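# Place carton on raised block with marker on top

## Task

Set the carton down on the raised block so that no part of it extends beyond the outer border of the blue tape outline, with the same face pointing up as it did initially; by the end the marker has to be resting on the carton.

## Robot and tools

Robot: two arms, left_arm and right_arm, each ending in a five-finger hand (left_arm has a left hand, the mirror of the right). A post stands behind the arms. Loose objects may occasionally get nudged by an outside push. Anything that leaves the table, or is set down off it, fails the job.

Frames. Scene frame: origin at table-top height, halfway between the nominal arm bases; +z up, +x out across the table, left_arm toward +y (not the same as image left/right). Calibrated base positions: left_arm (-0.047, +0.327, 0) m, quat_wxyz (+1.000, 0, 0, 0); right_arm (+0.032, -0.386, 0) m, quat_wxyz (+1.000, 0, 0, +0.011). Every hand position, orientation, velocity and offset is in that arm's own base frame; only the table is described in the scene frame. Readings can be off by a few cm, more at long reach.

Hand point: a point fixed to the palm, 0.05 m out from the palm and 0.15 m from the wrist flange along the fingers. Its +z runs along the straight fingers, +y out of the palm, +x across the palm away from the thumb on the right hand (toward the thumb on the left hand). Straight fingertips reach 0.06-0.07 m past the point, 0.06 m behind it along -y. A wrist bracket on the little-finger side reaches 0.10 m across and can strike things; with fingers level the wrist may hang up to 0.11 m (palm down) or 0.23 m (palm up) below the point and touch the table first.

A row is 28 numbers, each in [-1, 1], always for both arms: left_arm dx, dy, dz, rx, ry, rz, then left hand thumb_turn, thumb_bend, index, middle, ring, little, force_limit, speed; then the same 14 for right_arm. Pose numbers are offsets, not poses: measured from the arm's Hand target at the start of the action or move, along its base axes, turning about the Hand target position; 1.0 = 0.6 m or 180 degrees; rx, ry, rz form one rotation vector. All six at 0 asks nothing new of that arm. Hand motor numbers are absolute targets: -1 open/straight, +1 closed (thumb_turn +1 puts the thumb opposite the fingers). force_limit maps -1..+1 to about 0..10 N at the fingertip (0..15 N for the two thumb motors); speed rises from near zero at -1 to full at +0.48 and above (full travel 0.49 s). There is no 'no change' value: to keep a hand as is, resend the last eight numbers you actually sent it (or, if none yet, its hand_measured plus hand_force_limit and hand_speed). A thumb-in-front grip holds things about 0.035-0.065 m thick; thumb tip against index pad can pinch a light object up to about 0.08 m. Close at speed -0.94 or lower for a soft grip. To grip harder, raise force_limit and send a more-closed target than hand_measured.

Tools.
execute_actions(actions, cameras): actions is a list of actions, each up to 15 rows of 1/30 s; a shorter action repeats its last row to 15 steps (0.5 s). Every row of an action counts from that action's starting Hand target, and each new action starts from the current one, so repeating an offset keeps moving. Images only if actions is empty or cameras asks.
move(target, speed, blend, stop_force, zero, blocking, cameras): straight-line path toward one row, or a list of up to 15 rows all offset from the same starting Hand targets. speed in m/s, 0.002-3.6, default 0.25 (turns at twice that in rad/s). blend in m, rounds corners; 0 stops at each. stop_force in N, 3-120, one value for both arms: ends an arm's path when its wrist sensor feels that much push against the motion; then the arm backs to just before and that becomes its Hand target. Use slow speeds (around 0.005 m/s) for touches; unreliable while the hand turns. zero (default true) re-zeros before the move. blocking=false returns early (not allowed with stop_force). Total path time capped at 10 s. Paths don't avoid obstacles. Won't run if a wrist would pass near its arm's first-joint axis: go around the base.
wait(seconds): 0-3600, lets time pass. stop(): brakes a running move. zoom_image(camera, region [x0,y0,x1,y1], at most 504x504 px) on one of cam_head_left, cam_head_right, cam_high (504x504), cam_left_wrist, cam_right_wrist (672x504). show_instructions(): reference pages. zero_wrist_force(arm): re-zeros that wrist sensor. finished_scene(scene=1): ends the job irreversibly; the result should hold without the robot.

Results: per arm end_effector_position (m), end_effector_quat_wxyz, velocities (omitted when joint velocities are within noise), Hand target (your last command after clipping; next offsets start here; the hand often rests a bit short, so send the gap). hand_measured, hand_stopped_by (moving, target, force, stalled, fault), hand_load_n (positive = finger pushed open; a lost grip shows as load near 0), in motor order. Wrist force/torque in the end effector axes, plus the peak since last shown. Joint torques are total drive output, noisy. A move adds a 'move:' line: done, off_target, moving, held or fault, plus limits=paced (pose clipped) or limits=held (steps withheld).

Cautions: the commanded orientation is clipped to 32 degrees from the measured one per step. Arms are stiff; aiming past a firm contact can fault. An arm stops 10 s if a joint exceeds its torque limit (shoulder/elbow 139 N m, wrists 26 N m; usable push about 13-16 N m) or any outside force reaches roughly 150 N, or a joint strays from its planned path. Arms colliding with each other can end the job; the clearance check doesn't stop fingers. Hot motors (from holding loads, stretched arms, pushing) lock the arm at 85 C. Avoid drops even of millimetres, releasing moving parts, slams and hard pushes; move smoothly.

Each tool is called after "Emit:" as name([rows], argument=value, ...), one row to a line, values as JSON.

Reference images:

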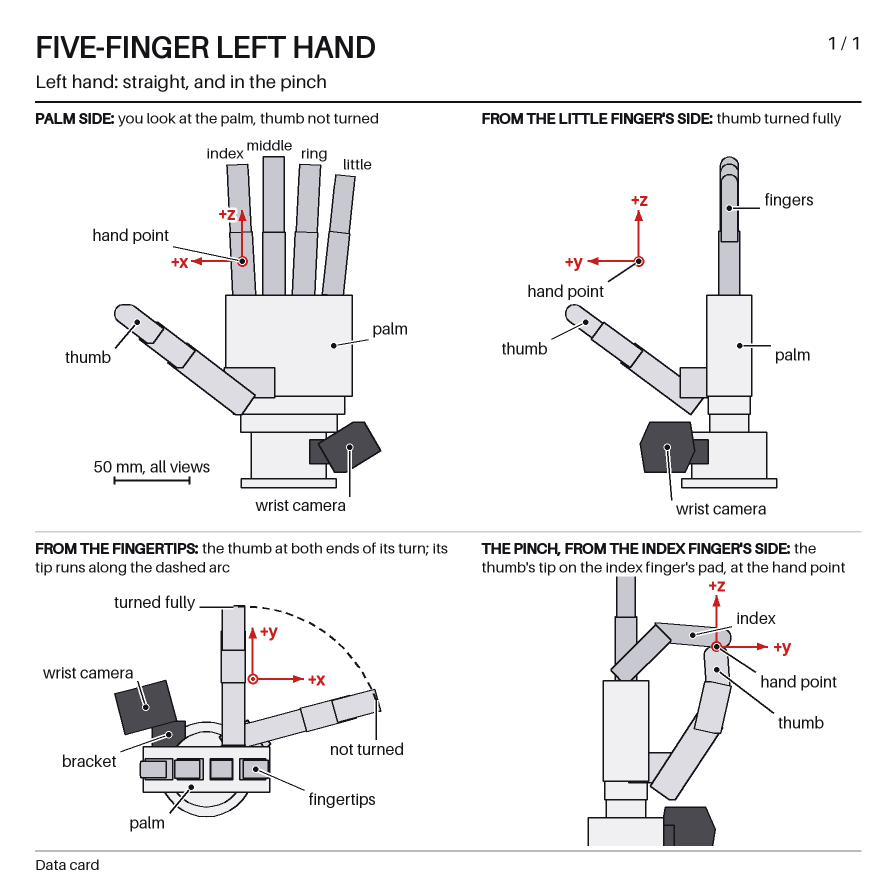

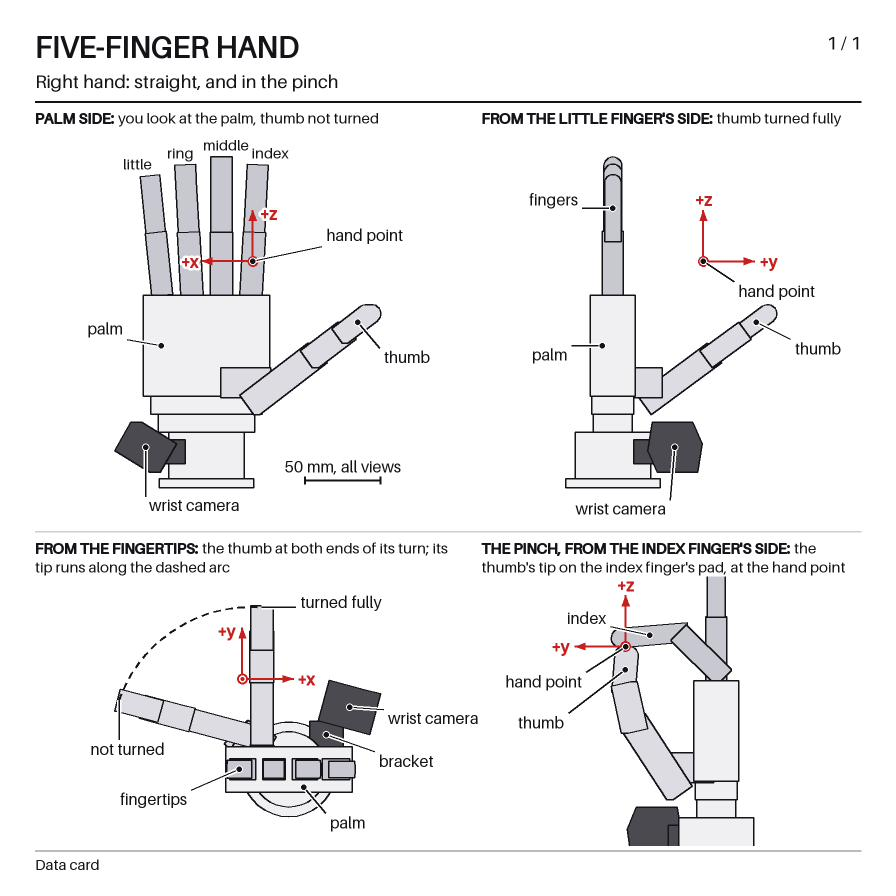

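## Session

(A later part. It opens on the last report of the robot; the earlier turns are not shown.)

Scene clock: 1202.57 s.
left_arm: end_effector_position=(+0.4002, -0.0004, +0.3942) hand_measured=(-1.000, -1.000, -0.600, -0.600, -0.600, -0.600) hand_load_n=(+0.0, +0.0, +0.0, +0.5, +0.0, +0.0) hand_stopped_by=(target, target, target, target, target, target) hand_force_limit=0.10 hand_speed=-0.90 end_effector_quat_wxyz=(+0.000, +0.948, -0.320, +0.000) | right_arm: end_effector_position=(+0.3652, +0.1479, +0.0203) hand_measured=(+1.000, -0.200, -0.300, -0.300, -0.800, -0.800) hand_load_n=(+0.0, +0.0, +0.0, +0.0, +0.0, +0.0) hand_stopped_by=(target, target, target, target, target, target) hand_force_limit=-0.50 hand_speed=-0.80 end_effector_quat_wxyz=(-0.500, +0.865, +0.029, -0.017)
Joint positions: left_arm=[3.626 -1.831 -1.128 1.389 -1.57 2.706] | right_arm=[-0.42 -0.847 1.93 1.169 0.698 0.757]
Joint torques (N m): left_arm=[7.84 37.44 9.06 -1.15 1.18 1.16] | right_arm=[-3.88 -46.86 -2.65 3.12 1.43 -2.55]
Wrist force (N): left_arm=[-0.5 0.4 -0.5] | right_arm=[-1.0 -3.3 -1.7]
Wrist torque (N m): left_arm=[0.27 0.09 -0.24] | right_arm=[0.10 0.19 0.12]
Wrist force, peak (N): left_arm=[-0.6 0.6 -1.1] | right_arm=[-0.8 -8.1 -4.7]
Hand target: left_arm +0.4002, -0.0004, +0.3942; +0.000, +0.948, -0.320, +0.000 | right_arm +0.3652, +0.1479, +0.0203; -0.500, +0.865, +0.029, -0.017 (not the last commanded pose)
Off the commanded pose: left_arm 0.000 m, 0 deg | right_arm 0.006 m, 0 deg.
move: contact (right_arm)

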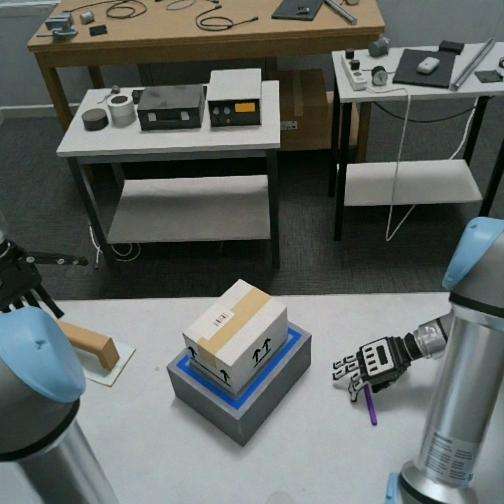

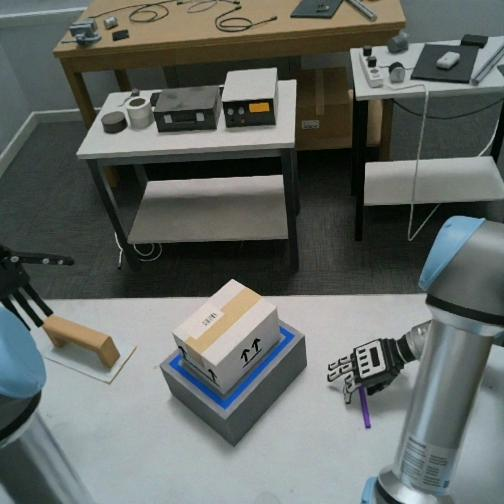

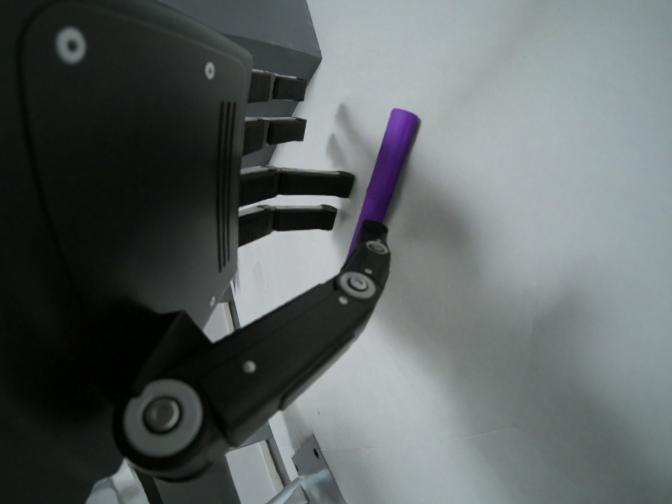

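Emit:
move([
  [0,0,0,0,0,0,-1,-1,-0.6,-0.6,-0.6,-0.6,0.1,-0.9,0,0,0.0412,0,0,0,1,-0.4,-0.3,-0.3,-0.8,-0.8,-0.5,-0.8],
  [0,0,0,0,0,0,-1,-1,-0.6,-0.6,-0.6,-0.6,0.1,-0.9,0,0.017,0.0412,0.03206,-0.06461,0.0029,1,-0.4,-0.3,-0.3,-0.8,-0.8,-0.5,-0.8],
], speed=0.06, cameras=["cam_head_left","cam_head_right","cam_right_wrist"])

Emit:
zoom_image(camera="cam_head_left", region=[335, 345, 405, 415])

Emit:
zoom_image(camera="cam_right_wrist", region=[320, 160, 440, 280])

Scene clock: 1288.63 s.
left_arm: end_effector_position=(+0.4002, -0.0004, +0.3942) hand_measured=(-1.000, -1.000, -0.600, -0.600, -0.600, -0.600) hand_load_n=(+0.0, +0.0, +0.0, +0.0, +0.0, +0.0) hand_stopped_by=(target, target, target, target, target, target) hand_force_limit=0.10 hand_speed=-0.90 end_effector_quat_wxyz=(+0.000, +0.948, -0.320, +0.000) | right_arm: end_effector_position=(+0.3652, +0.1581, +0.0450) hand_measured=(+1.000, -0.400, -0.300, -0.300, -0.800, -0.800) hand_load_n=(+0.0, +0.0, +0.0, +0.0, +0.0, +0.0) hand_stopped_by=(target, target, target, target, target, target) hand_force_limit=-0.50 hand_speed=-0.80 end_effector_quat_wxyz=(-0.537, +0.836, +0.084, +0.070)
Joint positions: left_arm=[3.626 -1.831 -1.128 1.389 -1.57 2.706] | right_arm=[-0.475 -0.903 2.046 1.188 0.605 0.484]
Joint torques (N m): left_arm=[7.22 37.08 8.79 -1.16 1.2 1.13] | right_arm=[-7.12 -21.99 -0.18 0.75 -3.4 -2.8]
Wrist force (N): left_arm=[-0.4 0.5 -0.8] | right_arm=[-0.1 -0.5 0.0]
Wrist torque (N m): left_arm=[0.31 0.06 -0.23] | right_arm=[0.14 0.18 0.22]
Wrist force, peak (N): left_arm=[-0.5 0.7 -1.3] | right_arm=[-1.0 -3.8 -2.1]
Hand target: left_arm +0.4002, -0.0004, +0.3942; +0.000, +0.948, -0.320, +0.000 | right_arm +0.3652, +0.1581, +0.0450; -0.537, +0.836, +0.084, +0.070
Off the commanded pose: left_arm 0.000 m, 0 deg | right_arm 0.000 m, 0 deg.
move: done

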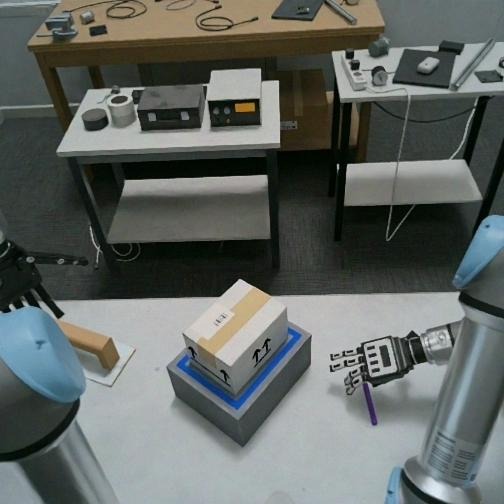

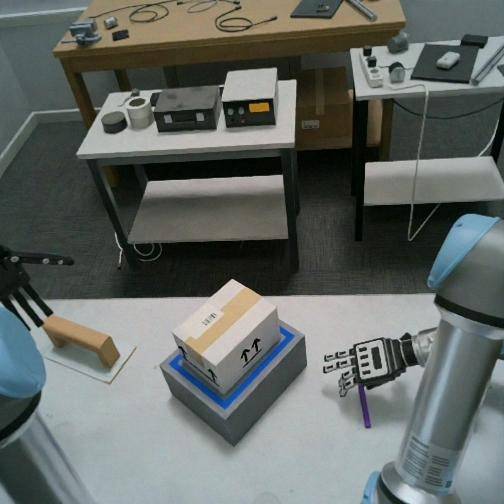

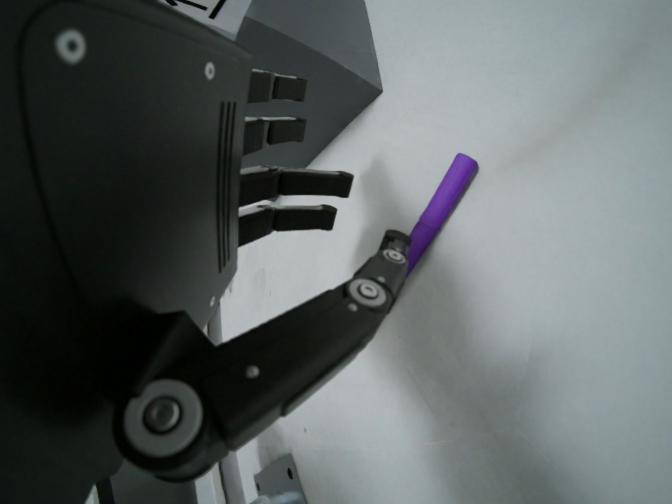

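Scaled by 7.200 from the camera's image (finer frame: 720x720).

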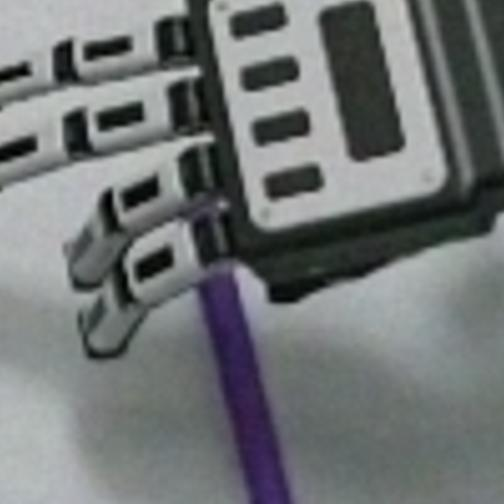

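Scaled by 4.200 from the camera's image (finer frame: 960x720).

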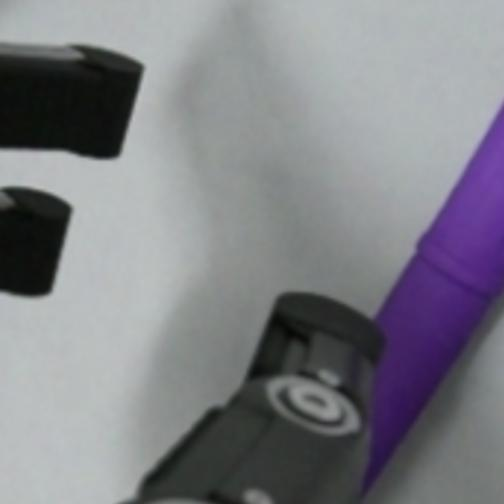

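Emit:
move(target=[0,0,0,0,0,0,-1,-1,-0.6,-0.6,-0.6,-0.6,0.1,-0.9,0,0,-0.035,0,0,0,1,-0.4,-0.3,-0.3,-0.8,-0.8,-0.5,-0.8], speed=0.015, stop_force=4, cameras=["cam_head_left","cam_head_right","cam_right_wrist"])

Emit:
zoom_image(camera="cam_head_left", region=[345, 365, 395, 415])

Emit:
zoom_image(camera="cam_head_right", region=[335, 365, 385, 415])

Emit:
zoom_image(camera="cam_right_wrist", region=[320, 160, 440, 280])

Scene clock: 1297.47 s.
left_arm: end_effector_position=(+0.4002, -0.0004, +0.3942) hand_measured=(-1.000, -1.000, -0.600, -0.600, -0.600, -0.600) hand_load_n=(+0.0, +0.0, +0.0, +0.0, +0.0, +0.0) hand_stopped_by=(target, target, target, target, target, target) hand_force_limit=0.10 hand_speed=-0.90 end_effector_quat_wxyz=(+0.000, +0.948, -0.320, +0.000) | right_arm: end_effector_position=(+0.3652, +0.1581, +0.0240) hand_measured=(+1.000, -0.400, -0.300, -0.300, -0.800, -0.800) hand_load_n=(+0.0, -0.5, +0.0, +0.0, +0.0, +0.0) hand_stopped_by=(target, target, target, target, target, target) hand_force_limit=-0.50 hand_speed=-0.80 end_effector_quat_wxyz=(-0.537, +0.836, +0.084, +0.070)
Joint positions: left_arm=[3.626 -1.831 -1.128 1.389 -1.57 2.706] | right_arm=[-0.475 -0.852 2.041 1.141 0.605 0.484]
Joint torques (N m): left_arm=[7.84 37.37 9.24 -1.26 1.18 1.15] | right_arm=[-3.97 -23.64 -11.64 0.63 -1.45 -0.86]
Wrist force (N): left_arm=[-0.4 0.6 -0.8] | right_arm=[0.0 -0.6 -0.2]
Wrist torque (N m): left_arm=[0.33 0.06 -0.24] | right_arm=[0.12 0.17 0.20]
Wrist force, peak (N): left_arm=[-0.6 0.8 -1.2] | right_arm=[0.1 -1.0 -0.2]
Hand target: left_arm +0.4002, -0.0004, +0.3942; +0.000, +0.948, -0.320, +0.000 | right_arm +0.3652, +0.1581, +0.0240; -0.537, +0.836, +0.084, +0.070
Off the commanded pose: left_arm 0.000 m, 0 deg | right_arm 0.000 m, 0 deg.
move: done

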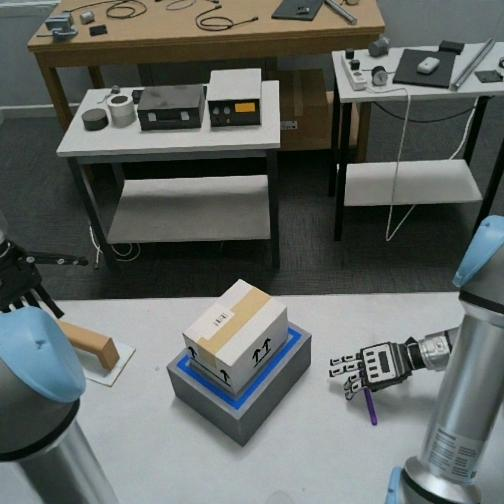

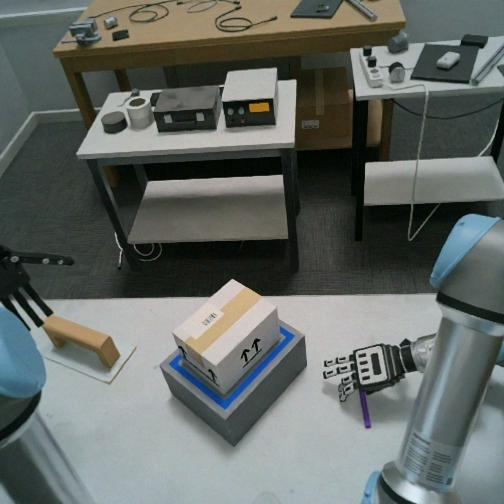

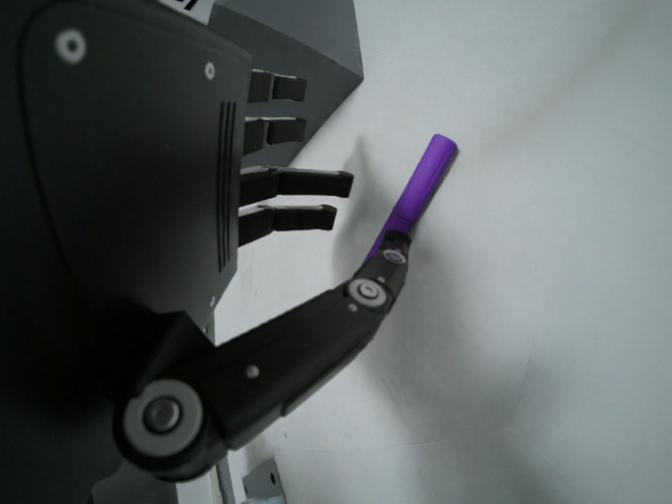

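Scaled by 10.080 from the camera's image (finer frame: 720x720).

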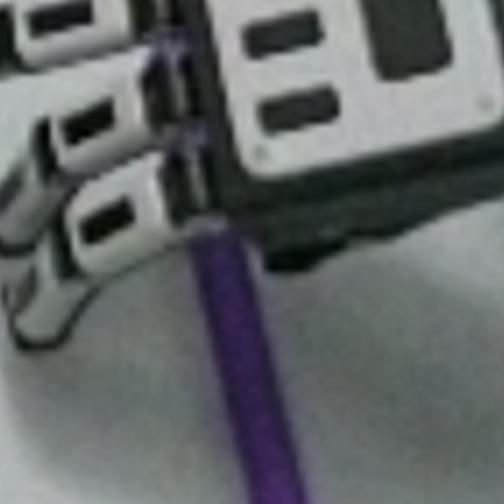

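Scaled by 10.080 from the camera's image (finer frame: 720x720).

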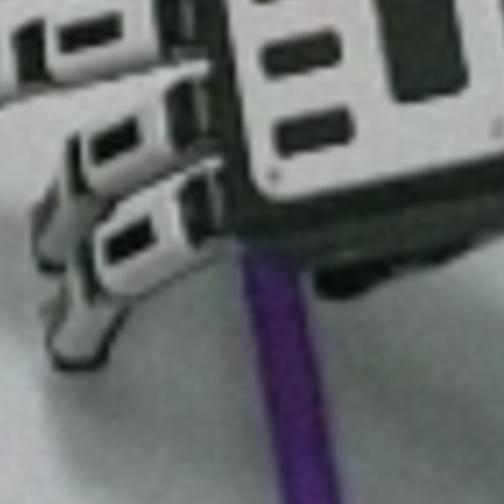

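Scaled by 4.200 from the camera's image (finer frame: 960x720).

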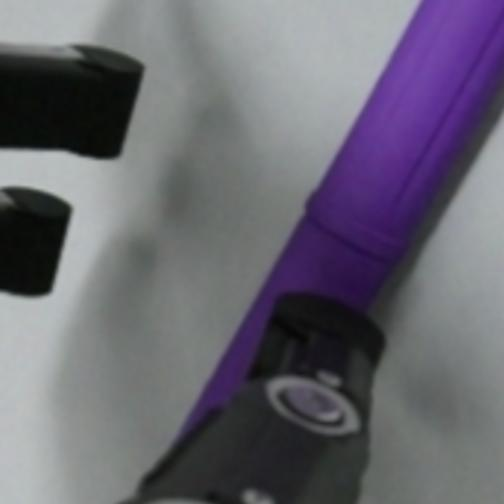

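Emit:
move(target=[0,0,0,0,0,0,-1,-1,-0.6,-0.6,-0.6,-0.6,0.1,-0.9,0,0,-0.0145,0,0,0,1,-0.4,-0.3,-0.3,-0.8,-0.8,-0.5,-0.8], speed=0.006, stop_force=3, cameras=["cam_head_left","cam_head_right","cam_right_wrist"])

Emit:
zoom_image(camera="cam_head_left", region=[345, 365, 395, 415])

Emit:
zoom_image(camera="cam_head_right", region=[335, 365, 385, 415])

Emit:
zoom_image(camera="cam_right_wrist", region=[320, 160, 440, 280])

Scene clock: 1305.23 s.
left_arm: end_effector_position=(+0.4002, -0.0004, +0.3942) hand_measured=(-1.000, -1.000, -0.600, -0.600, -0.600, -0.600) hand_load_n=(+0.0, +0.0, +0.0, +0.0, +0.0, +0.0) hand_stopped_by=(target, target, target, target, target, target) hand_force_limit=0.10 hand_speed=-0.90 end_effector_quat_wxyz=(+0.000, +0.948, -0.320, +0.000) | right_arm: end_effector_position=(+0.3652, +0.1581, +0.0153) hand_measured=(+1.000, -0.400, -0.300, -0.300, -0.800, -0.800) hand_load_n=(+0.0, +0.0, +0.0, +0.0, +0.0, +0.0) hand_stopped_by=(target, target, target, target, target, target) hand_force_limit=-0.50 hand_speed=-0.80 end_effector_quat_wxyz=(-0.537, +0.836, +0.084, +0.070)
Joint positions: left_arm=[3.626 -1.831 -1.128 1.389 -1.57 2.706] | right_arm=[-0.475 -0.831 2.038 1.123 0.605 0.484]
Joint torques (N m): left_arm=[7.54 37.09 9.33 -1.29 1.15 1.3] | right_arm=[7.26 -23.42 -11.5 0.5 -1.05 0.85]
Wrist force (N): left_arm=[-0.4 0.7 -1.0] | right_arm=[0.2 -0.9 -0.5]
Wrist torque (N m): left_arm=[0.34 0.05 -0.23] | right_arm=[0.10 0.14 0.20]
Wrist force, peak (N): left_arm=[-0.5 0.7 -1.3] | right_arm=[0.0 -1.9 -2.8]
Hand target: left_arm +0.4002, -0.0004, +0.3942; +0.000, +0.948, -0.320, +0.000 | right_arm +0.3652, +0.1581, +0.0153; -0.537, +0.836, +0.084, +0.070
Off the commanded pose: left_arm 0.000 m, 0 deg | right_arm 0.000 m, 0 deg.
move: done

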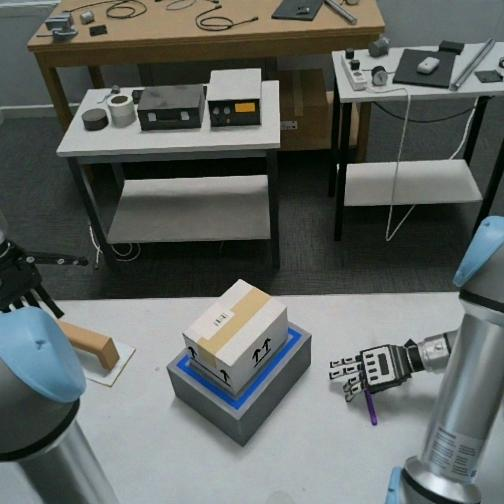

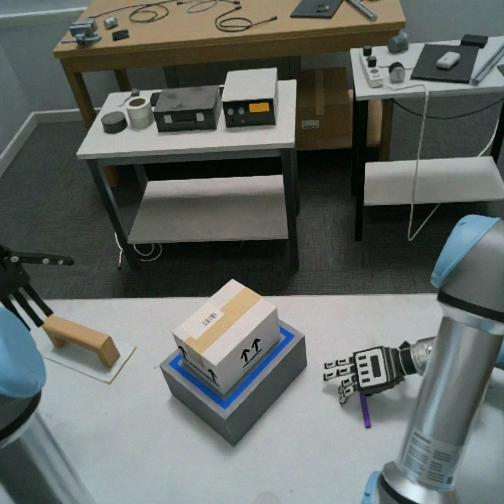

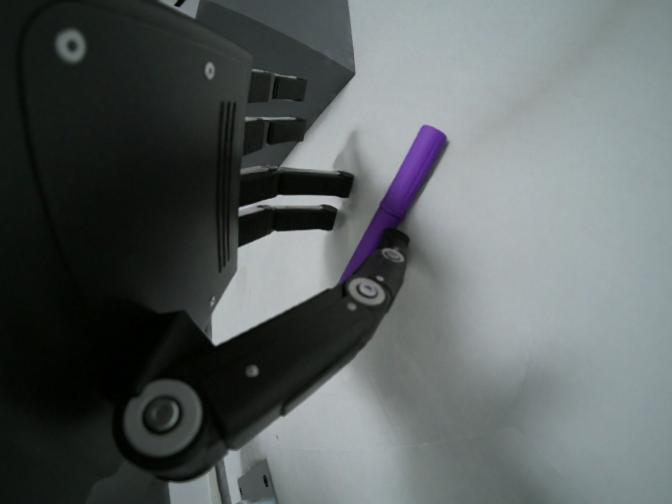

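Scaled by 10.080 from the camera's image (finer frame: 720x720).

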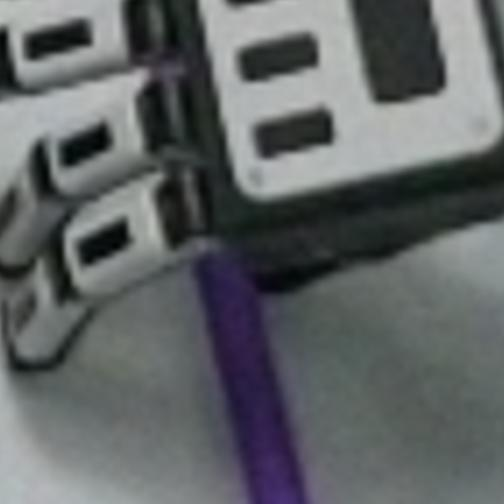

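Scaled by 10.080 from the camera's image (finer frame: 720x720).

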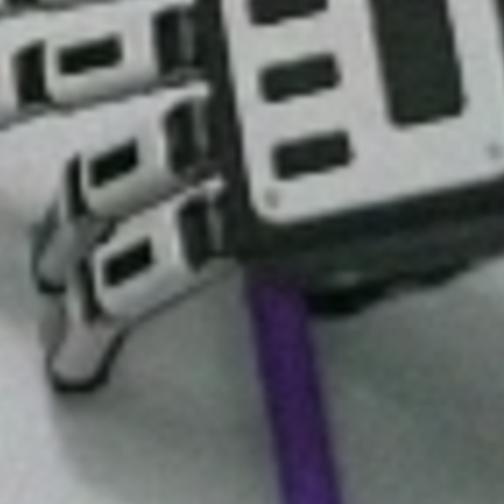

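Scaled by 4.200 from the camera's image (finer frame: 960x720).

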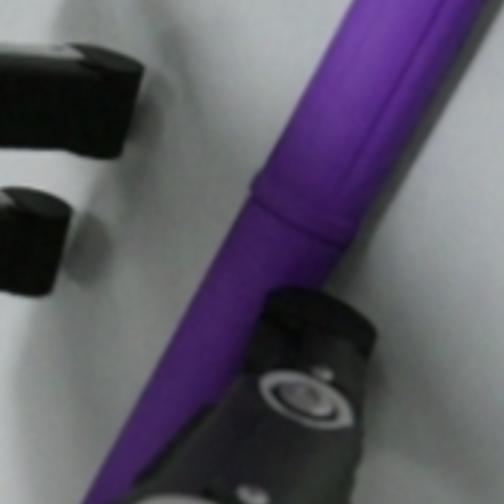

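Emit:
execute_actions([
  [[0,0,0,0,0,0,-1,-1,-0.6,-0.6,-0.6,-0.6,0.1,-0.9,0,0,0,0,0,0,1,-0.4,0.0,0.0,-0.8,-0.8,-0.5,-0.9]],
  [[0,0,0,0,0,0,-1,-1,-0.6,-0.6,-0.6,-0.6,0.1,-0.9,0,0,0,0,0,0,1,-0.4,0.0,0.0,-0.8,-0.8,-0.5,-0.9]],
  [[0,0,0,0,0,0,-1,-1,-0.6,-0.6,-0.6,-0.6,0.1,-0.9,0,0,0,0,0,0,1,-0.4,0.0,0.0,-0.8,-0.8,-0.5,-0.9]],
], cameras=["cam_head_left","cam_head_right","cam_right_wrist"])

Emit:
zoom_image(camera="cam_head_left", region=[345, 365, 395, 415])

Emit:
zoom_image(camera="cam_right_wrist", region=[320, 160, 440, 280])

Scene clock: 1312.73 s.
left_arm: end_effector_position=(+0.4002, -0.0004, +0.3942) hand_measured=(-1.000, -1.000, -0.600, -0.600, -0.600, -0.600) hand_load_n=(+0.0, +0.0, +0.0, +0.0, +0.0, +0.0) hand_stopped_by=(target, target, target, target, target, target) hand_force_limit=0.10 hand_speed=-0.90 end_effector_quat_wxyz=(+0.000, +0.948, -0.320, +0.000) | right_arm: end_effector_position=(+0.3652, +0.1581, +0.0153) hand_measured=(+1.000, -0.400, +0.000, -0.078, -0.800, -0.800) hand_load_n=(+0.0, +0.5, +1.0, +2.0, +0.0, +0.0) hand_stopped_by=(target, target, target, force, target, target) hand_force_limit=-0.50 hand_speed=-0.90 end_effector_quat_wxyz=(-0.537, +0.836, +0.084, +0.070)
Joint positions: left_arm=[3.626 -1.831 -1.128 1.389 -1.57 2.706] | right_arm=[-0.475 -0.831 2.038 1.123 0.605 0.484]
Joint torques (N m): left_arm=[7.52 36.88 9.31 -1.29 1.15 1.28] | right_arm=[5.76 -23.28 -10.6 0.61 -1.18 1]
Wrist force (N): left_arm=[-0.6 1.0 -1.3] | right_arm=[1.5 -8.2 -0.5]
Wrist torque (N m): left_arm=[0.41 0.08 -0.26] | right_arm=[-0.11 0.09 0.11]
Wrist force, peak (N): left_arm=[-0.6 1.0 -1.3] | right_arm=[1.6 -8.7 -0.4]
Hand target: left_arm +0.4002, -0.0004, +0.3942; +0.000, +0.948, -0.320, +0.000 | right_arm +0.3652, +0.1581, +0.0153; -0.537, +0.836, +0.084, +0.070
Off the commanded pose: left_arm 0.000 m, 0 deg | right_arm 0.000 m, 0 deg.

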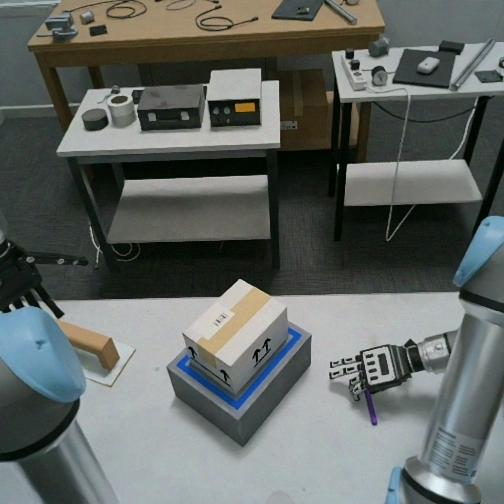

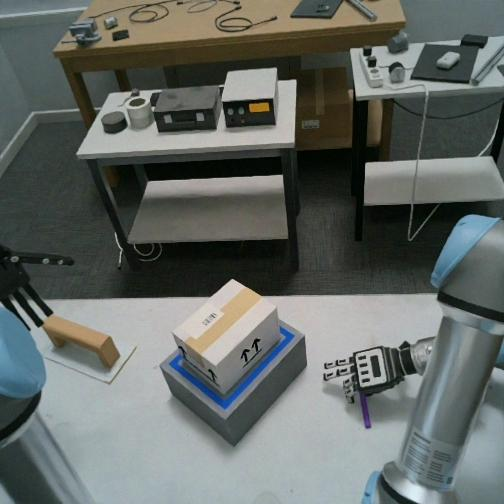

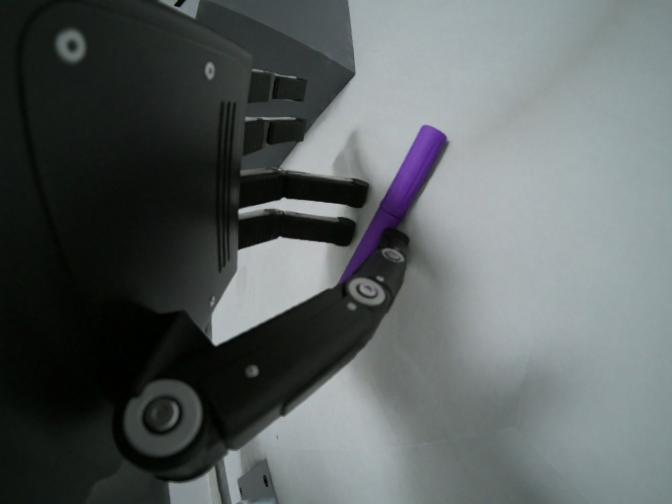

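Scaled by 10.080 from the camera's image (finer frame: 720x720).

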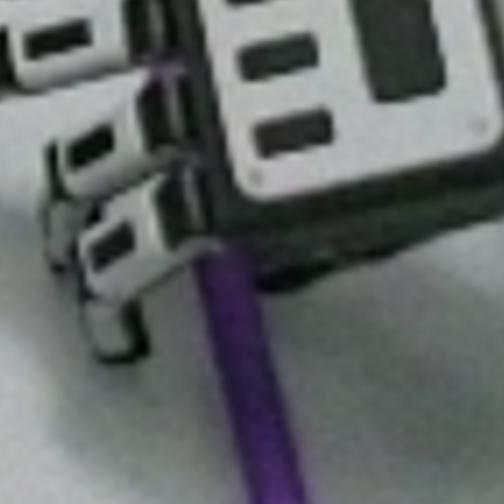

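Scaled by 4.200 from the camera's image (finer frame: 960x720).

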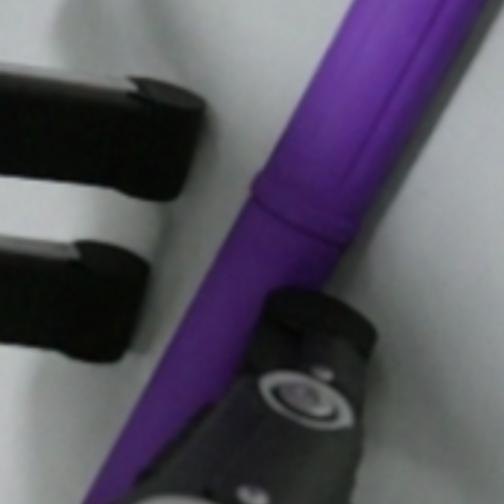

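Emit:
execute_actions([
  [[0,0,0,0,0,0,-1,-1,-0.6,-0.6,-0.6,-0.6,0.1,-0.9,0,0,0,0,0,0,1,-0.4,-0.3,-0.3,-0.8,-0.8,-0.5,-0.8]],
  [[0,0,0.0033,0,0,0,-1,-1,-0.6,-0.6,-0.6,-0.6,0.1,-0.9,0,0,0.0033,0,0,0,1,-0.4,-0.3,-0.3,-0.8,-0.8,-0.5,-0.8]],
])

Emit:
execute_actions([
  [[0,0,0,0,0,0,-1,-1,-0.6,-0.6,-0.6,-0.6,0.1,-0.9,0,0,0,0,0,0,1,-0.4,0.0,0.0,-0.8,-0.8,-0.5,-0.9]],
  [[0,0,0,0,0,0,-1,-1,-0.6,-0.6,-0.6,-0.6,0.1,-0.9,0,0,0,0,0,0,1,-0.4,0.0,0.0,-0.8,-0.8,-0.5,-0.9]],
  [[0,0,0,0,0,0,-1,-1,-0.6,-0.6,-0.6,-0.6,0.1,-0.9,0,0,0,0,0,0,1,-0.4,0.0,0.0,-0.8,-0.8,-0.5,-0.9]],
], cameras=["cam_head_left","cam_right_wrist"])

Emit:
zoom_image(camera="cam_right_wrist", region=[320, 160, 440, 280])

Scene clock: 1327.07 s.
left_arm: end_effector_position=(+0.4001, -0.0004, +0.3962) hand_measured=(-1.000, -1.000, -0.600, -0.600, -0.600, -0.600) hand_load_n=(+0.0, +0.0, +0.0, +0.0, +0.5, +0.0) hand_stopped_by=(target, target, target, target, target, target) hand_force_limit=0.10 hand_speed=-0.90 end_effector_quat_wxyz=(+0.000, +0.948, -0.320, +0.000) | right_arm: end_effector_position=(+0.3652, +0.1581, +0.0173) hand_measured=(+1.000, -0.400, -0.300, -0.300, -0.800, -0.800) hand_load_n=(+0.0, +0.0, +0.0, +0.0, -0.5, +0.0) hand_stopped_by=(target, target, target, target, target, target) hand_force_limit=-0.50 hand_speed=-0.80 end_effector_quat_wxyz=(-0.537, +0.836, +0.084, +0.070)
Joint positions: left_arm=[3.626 -1.832 -1.122 1.384 -1.57 2.706] | right_arm=[-0.475 -0.836 2.039 1.127 0.605 0.484]
Joint torques (N m): left_arm=[7.47 18.14 27.83 -4.09 1.15 1.4] | right_arm=[2.87 -45.93 0.74 3.63 -1.04 1.11]
Wrist force (N): left_arm=[-0.1 0.8 -0.8] | right_arm=[0.4 -0.6 -0.3]
Wrist torque (N m): left_arm=[0.35 0.03 -0.23] | right_arm=[0.12 0.11 0.22]
Wrist force, peak (N): left_arm=[-0.5 1.1 -1.1] | right_arm=[1.6 -8.9 -0.2]
Hand target: left_arm +0.4002, -0.0004, +0.3962; +0.000, +0.948, -0.320, +0.000 | right_arm +0.3652, +0.1581, +0.0173; -0.537, +0.836, +0.084, +0.070
Off the commanded pose: left_arm 0.000 m, 0 deg | right_arm 0.000 m, 0 deg.

Scene clock: 1328.77 s.
left_arm: end_effector_position=(+0.4002, -0.0004, +0.3962) hand_measured=(-1.000, -1.000, -0.600, -0.600, -0.600, -0.600) hand_load_n=(+0.0, +0.0, +0.0, +0.0, +0.0, +0.0) hand_stopped_by=(target, target, target, target, target, target) hand_force_limit=0.10 hand_speed=-0.90 end_effector_quat_wxyz=(+0.000, +0.948, -0.320, +0.000) | right_arm: end_effector_position=(+0.3652, +0.1581, +0.0173) hand_measured=(+1.000, -0.400, +0.000, +0.000, -0.800, -0.800) hand_load_n=(+0.0, +0.0, +0.0, +0.0, +0.0, +0.0) hand_stopped_by=(target, target, target, target, target, target) hand_force_limit=-0.50 hand_speed=-0.90 end_effector_quat_wxyz=(-0.537, +0.836, +0.084, +0.070)
Joint positions: left_arm=[3.626 -1.832 -1.122 1.384 -1.57 2.706] | right_arm=[-0.475 -0.836 2.039 1.127 0.605 0.484]
Joint torques (N m): left_arm=[4.52 18.15 27.06 -4.18 0.62 1.41] | right_arm=[1.52 -45.26 1.27 3.48 -0.82 1.09]
Wrist force (N): left_arm=[-0.4 0.5 -0.7] | right_arm=[0.0 -0.6 -0.4]
Wrist torque (N m): left_arm=[0.30 0.07 -0.24] | right_arm=[0.12 0.16 0.20]
Wrist force, peak (N): left_arm=[-0.2 0.6 -1.3] | right_arm=[0.4 -0.8 -0.5]
Hand target: left_arm +0.4002, -0.0004, +0.3962; +0.000, +0.948, -0.320, +0.000 | right_arm +0.3652, +0.1581, +0.0173; -0.537, +0.836, +0.084, +0.070
Off the commanded pose: left_arm 0.000 m, 0 deg | right_arm 0.000 m, 0 deg.

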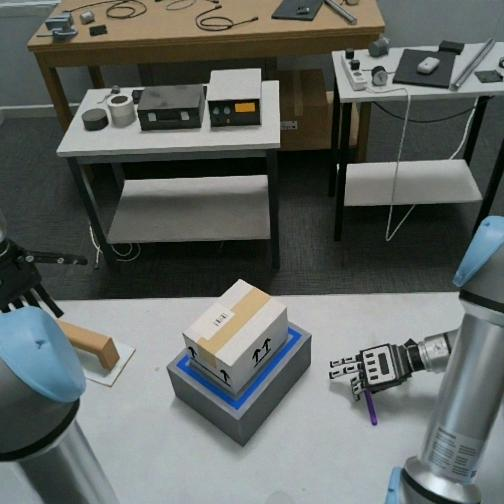

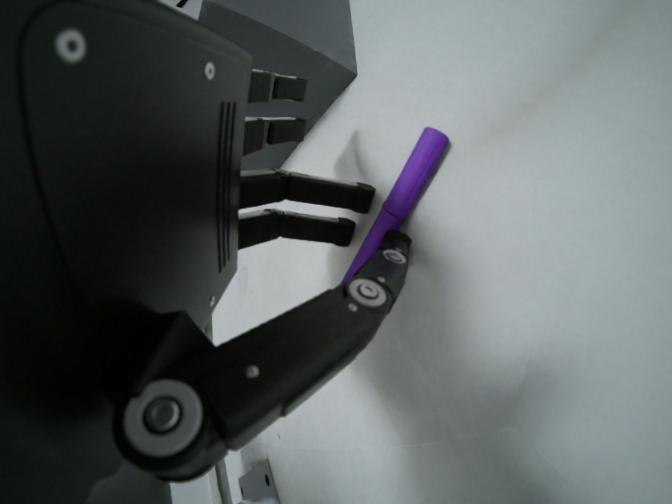

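Scaled by 4.200 from the camera's image (finer frame: 960x720).

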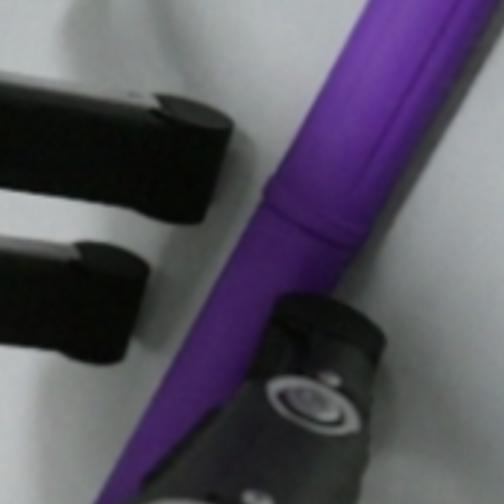

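Emit:
execute_actions([
  [[0,0,0,0,0,0,-1,-1,-0.6,-0.6,-0.6,-0.6,0.1,-0.9,0,0,0,0,0,0,1,-0.4,0.3,0.3,-0.8,-0.8,-0.5,-0.94]],
  [[0,0,0,0,0,0,-1,-1,-0.6,-0.6,-0.6,-0.6,0.1,-0.9,0,0,0,0,0,0,1,-0.4,0.3,0.3,-0.8,-0.8,-0.5,-0.94]],
  [[0,0,0,0,0,0,-1,-1,-0.6,-0.6,-0.6,-0.6,0.1,-0.9,0,0,0,0,0,0,1,-0.4,0.3,0.3,-0.8,-0.8,-0.5,-0.94]],
  [[0,0,0,0,0,0,-1,-1,-0.6,-0.6,-0.6,-0.6,0.1,-0.9,0,0,0,0,0,0,1,-0.4,0.3,0.3,-0.8,-0.8,-0.5,-0.94]],
], cameras=["cam_head_left","cam_head_right","cam_right_wrist"])

Emit:
zoom_image(camera="cam_right_wrist", region=[320, 160, 440, 280])

Emit:
zoom_image(camera="cam_head_left", region=[345, 365, 395, 415])

Scene clock: 1338.67 s.
left_arm: end_effector_position=(+0.4002, -0.0004, +0.3962) hand_measured=(-1.000, -1.000, -0.600, -0.600, -0.600, -0.600) hand_load_n=(+0.0, +0.0, +0.0, +0.0, +0.0, +0.0) hand_stopped_by=(target, target, target, target, target, target) hand_force_limit=0.10 hand_speed=-0.90 end_effector_quat_wxyz=(+0.000, +0.948, -0.320, +0.000) | right_arm: end_effector_position=(+0.3652, +0.1581, +0.0173) hand_measured=(+1.000, -0.402, +0.258, +0.214, -0.800, -0.800) hand_load_n=(+0.0, +4.0, +2.5, +1.5, +0.0, +0.0) hand_stopped_by=(target, target, force, force, target, target) hand_force_limit=-0.50 hand_speed=-0.94 end_effector_quat_wxyz=(-0.537, +0.836, +0.084, +0.070)
Joint positions: left_arm=[3.626 -1.832 -1.122 1.384 -1.57 2.706] | right_arm=[-0.475 -0.836 2.039 1.127 0.605 0.484]
Joint torques (N m): left_arm=[-3.21 18.17 27.6 -4.15 -1.16 1.24] | right_arm=[-3.65 -44.46 0.7 2.67 -0.83 1.24]
Wrist force (N): left_arm=[-0.6 0.7 -1.0] | right_arm=[0.6 -3.5 -1.2]
Wrist torque (N m): left_arm=[0.34 0.08 -0.25] | right_arm=[-0.05 0.14 0.16]
Wrist force, peak (N): left_arm=[-0.5 0.7 -1.2] | right_arm=[0.8 -3.4 -1.6]
Hand target: left_arm +0.4002, -0.0004, +0.3962; +0.000, +0.948, -0.320, +0.000 | right_arm +0.3652, +0.1581, +0.0173; -0.537, +0.836, +0.084, +0.070
Off the commanded pose: left_arm 0.000 m, 0 deg | right_arm 0.000 m, 0 deg.

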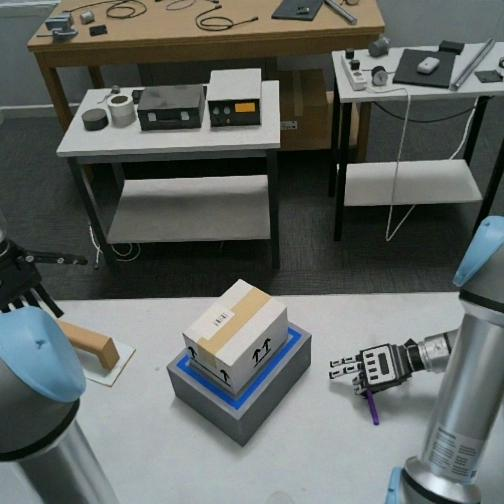

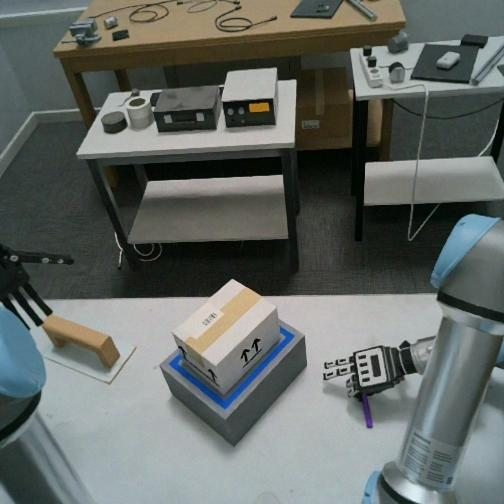

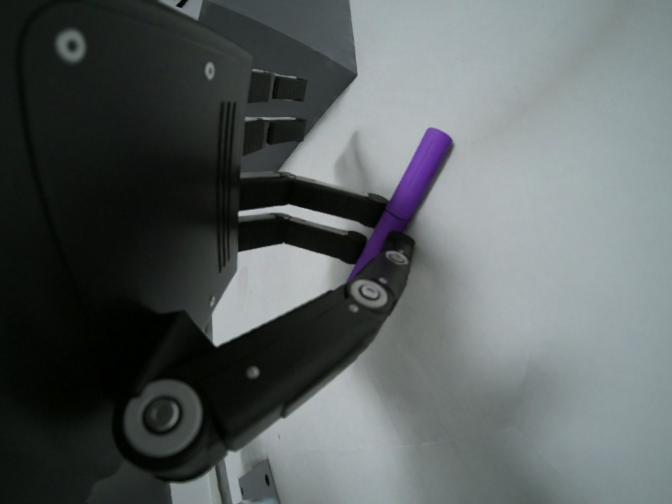

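Scaled by 4.200 from the camera's image (finer frame: 960x720).

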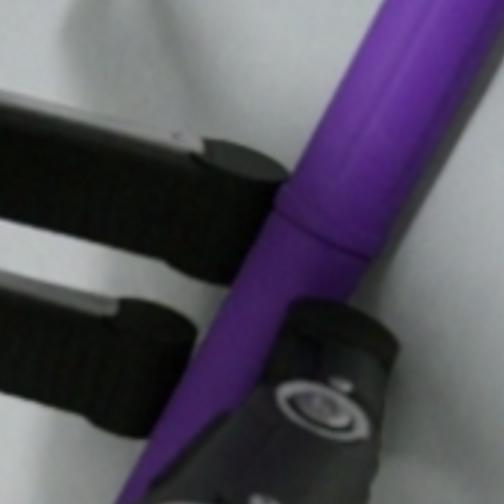

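Scaled by 10.080 from the camera's image (finer frame: 720x720).

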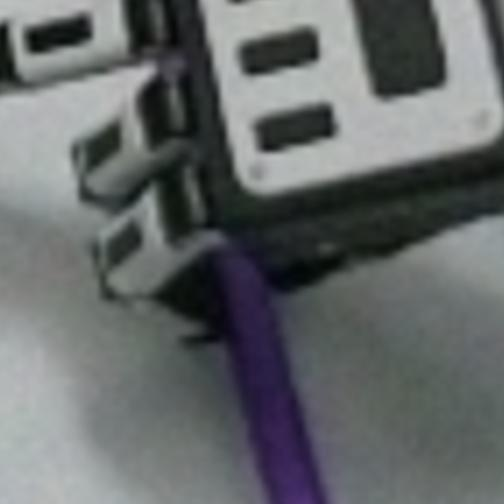

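Emit:
execute_actions([
  [[0,0,0,0,0,0,-1,-1,-0.6,-0.6,-0.6,-0.6,0.1,-0.9,0,0,0,0,0,0,1,-0.45,0.18,0.14,-0.8,-0.8,-0.5,-0.9]],
  [[0,0,0,0,0,0,-1,-1,-0.6,-0.6,-0.6,-0.6,0.1,-0.9,0,0,0,0,0,0,1,-0.45,0.18,0.14,-0.8,-0.8,-0.5,-0.9]],
])

Emit:
move([
  [0,0,0,0,0,0,-1,-1,-0.6,-0.6,-0.6,-0.6,0.1,-0.9,0,0.005,0,0,0,0,1,-0.45,0.18,0.14,-0.8,-0.8,-0.5,-0.9],
  [0,0,0,0,0,0,-1,-1,-0.6,-0.6,-0.6,-0.6,0.1,-0.9,0,0.005,-0.0025,0,0,0,1,-0.45,0.18,0.14,-0.8,-0.8,-0.5,-0.9],
], speed=0.01, stop_force=3, cameras=["cam_head_left","cam_right_wrist"])

Emit:
zoom_image(camera="cam_right_wrist", region=[320, 160, 440, 280])

Emit:
zoom_image(camera="cam_head_left", region=[345, 365, 395, 415])

Scene clock: 1362.60 s.
left_arm: end_effector_position=(+0.4002, -0.0004, +0.3962) hand_measured=(-1.000, -1.000, -0.600, -0.600, -0.600, -0.600) hand_load_n=(+0.0, +0.0, +0.0, +0.0, +0.0, +0.0) hand_stopped_by=(target, target, target, target, target, target) hand_force_limit=0.10 hand_speed=-0.90 end_effector_quat_wxyz=(+0.000, +0.948, -0.320, +0.000) | right_arm: end_effector_position=(+0.3652, +0.1581, +0.0173) hand_measured=(+1.000, -0.450, +0.180, +0.140, -0.800, -0.800) hand_load_n=(+0.0, +0.0, +0.0, +0.0, +0.0, +0.0) hand_stopped_by=(target, target, target, target, target, target) hand_force_limit=-0.50 hand_speed=-0.90 end_effector_quat_wxyz=(-0.537, +0.836, +0.084, +0.070)
Joint positions: left_arm=[3.626 -1.832 -1.122 1.384 -1.57 2.706] | right_arm=[-0.475 -0.836 2.039 1.127 0.605 0.484]
Joint torques (N m): left_arm=[-5.53 18.18 27.56 -4.1 -2.06 1.26] | right_arm=[-6.8 -39.27 0.71 0.83 -1 1.33]
Wrist force (N): left_arm=[-0.5 0.7 -1.0] | right_arm=[0.4 -0.6 -0.3]
Wrist torque (N m): left_arm=[0.36 0.07 -0.24] | right_arm=[0.14 0.11 0.22]
Wrist force, peak (N): left_arm=[-0.1 1.0 -1.1] | right_arm=[0.8 -3.6 -1.5]
Hand target: left_arm +0.4002, -0.0004, +0.3962; +0.000, +0.948, -0.320, +0.000 | right_arm +0.3652, +0.1581, +0.0173; -0.537, +0.836, +0.084, +0.070
Off the commanded pose: left_arm 0.000 m, 0 deg | right_arm 0.000 m, 0 deg.

Scene clock: 1363.90 s.
left_arm: end_effector_position=(+0.4002, -0.0004, +0.3962) hand_measured=(-1.000, -1.000, -0.600, -0.600, -0.600, -0.600) hand_load_n=(+0.0, +0.0, +0.0, +0.0, +0.0, +0.0) hand_stopped_by=(target, target, target, target, target, target) hand_force_limit=0.10 hand_speed=-0.90 end_effector_quat_wxyz=(+0.000, +0.948, -0.320, +0.000) | right_arm: end_effector_position=(+0.3652, +0.1611, +0.0158) hand_measured=(+1.000, -0.450, +0.180, +0.140, -0.800, -0.800) hand_load_n=(+0.0, +0.0, +0.0, +0.0, +0.0, +0.0) hand_stopped_by=(target, target, target, target, target, target) hand_force_limit=-0.50 hand_speed=-0.90 end_effector_quat_wxyz=(-0.537, +0.836, +0.084, +0.070)
Joint positions: left_arm=[3.626 -1.832 -1.122 1.384 -1.57 2.706] | right_arm=[-0.467 -0.833 2.038 1.117 0.6 0.493]
Joint torques (N m): left_arm=[-5.62 18.05 27.43 -4.1 -2.06 1.35] | right_arm=[7.81 -22.87 -11.88 0.33 -3.43 1.79]
Wrist force (N): left_arm=[-0.4 0.9 -1.0] | right_arm=[0.2 -1.4 -1.5]
Wrist torque (N m): left_arm=[0.38 0.06 -0.25] | right_arm=[0.09 0.16 0.09]
Wrist force, peak (N): left_arm=[-0.4 0.9 -1.0] | right_arm=[0.0 -1.9 -1.8]
Hand target: left_arm +0.4002, -0.0004, +0.3962; +0.000, +0.948, -0.320, +0.000 | right_arm +0.3652, +0.1611, +0.0158; -0.537, +0.836, +0.084, +0.070
Off the commanded pose: left_arm 0.000 m, 0 deg | right_arm 0.000 m, 0 deg.
move: done

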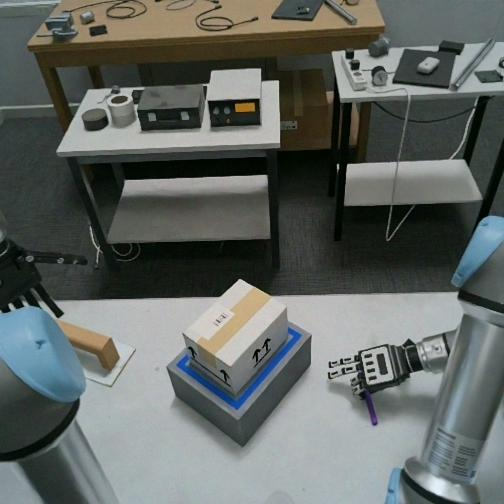

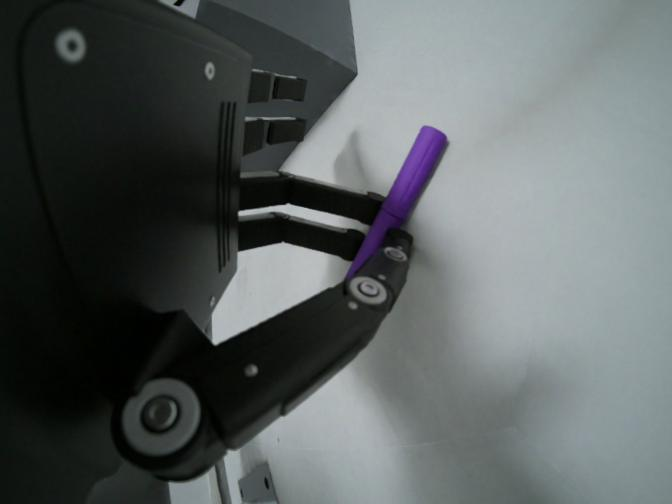

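Scaled by 4.200 from the camera's image (finer frame: 960x720).

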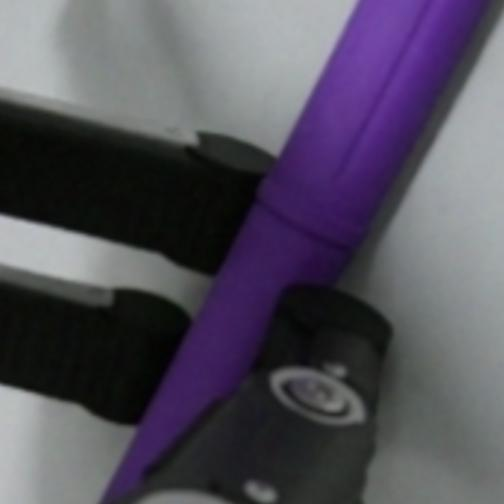

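Scaled by 10.080 from the camera's image (finer frame: 720x720).

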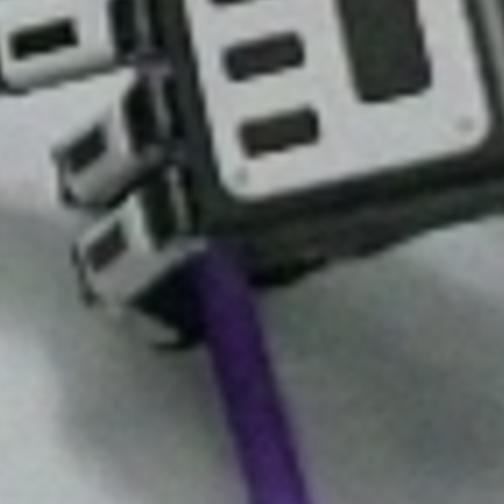

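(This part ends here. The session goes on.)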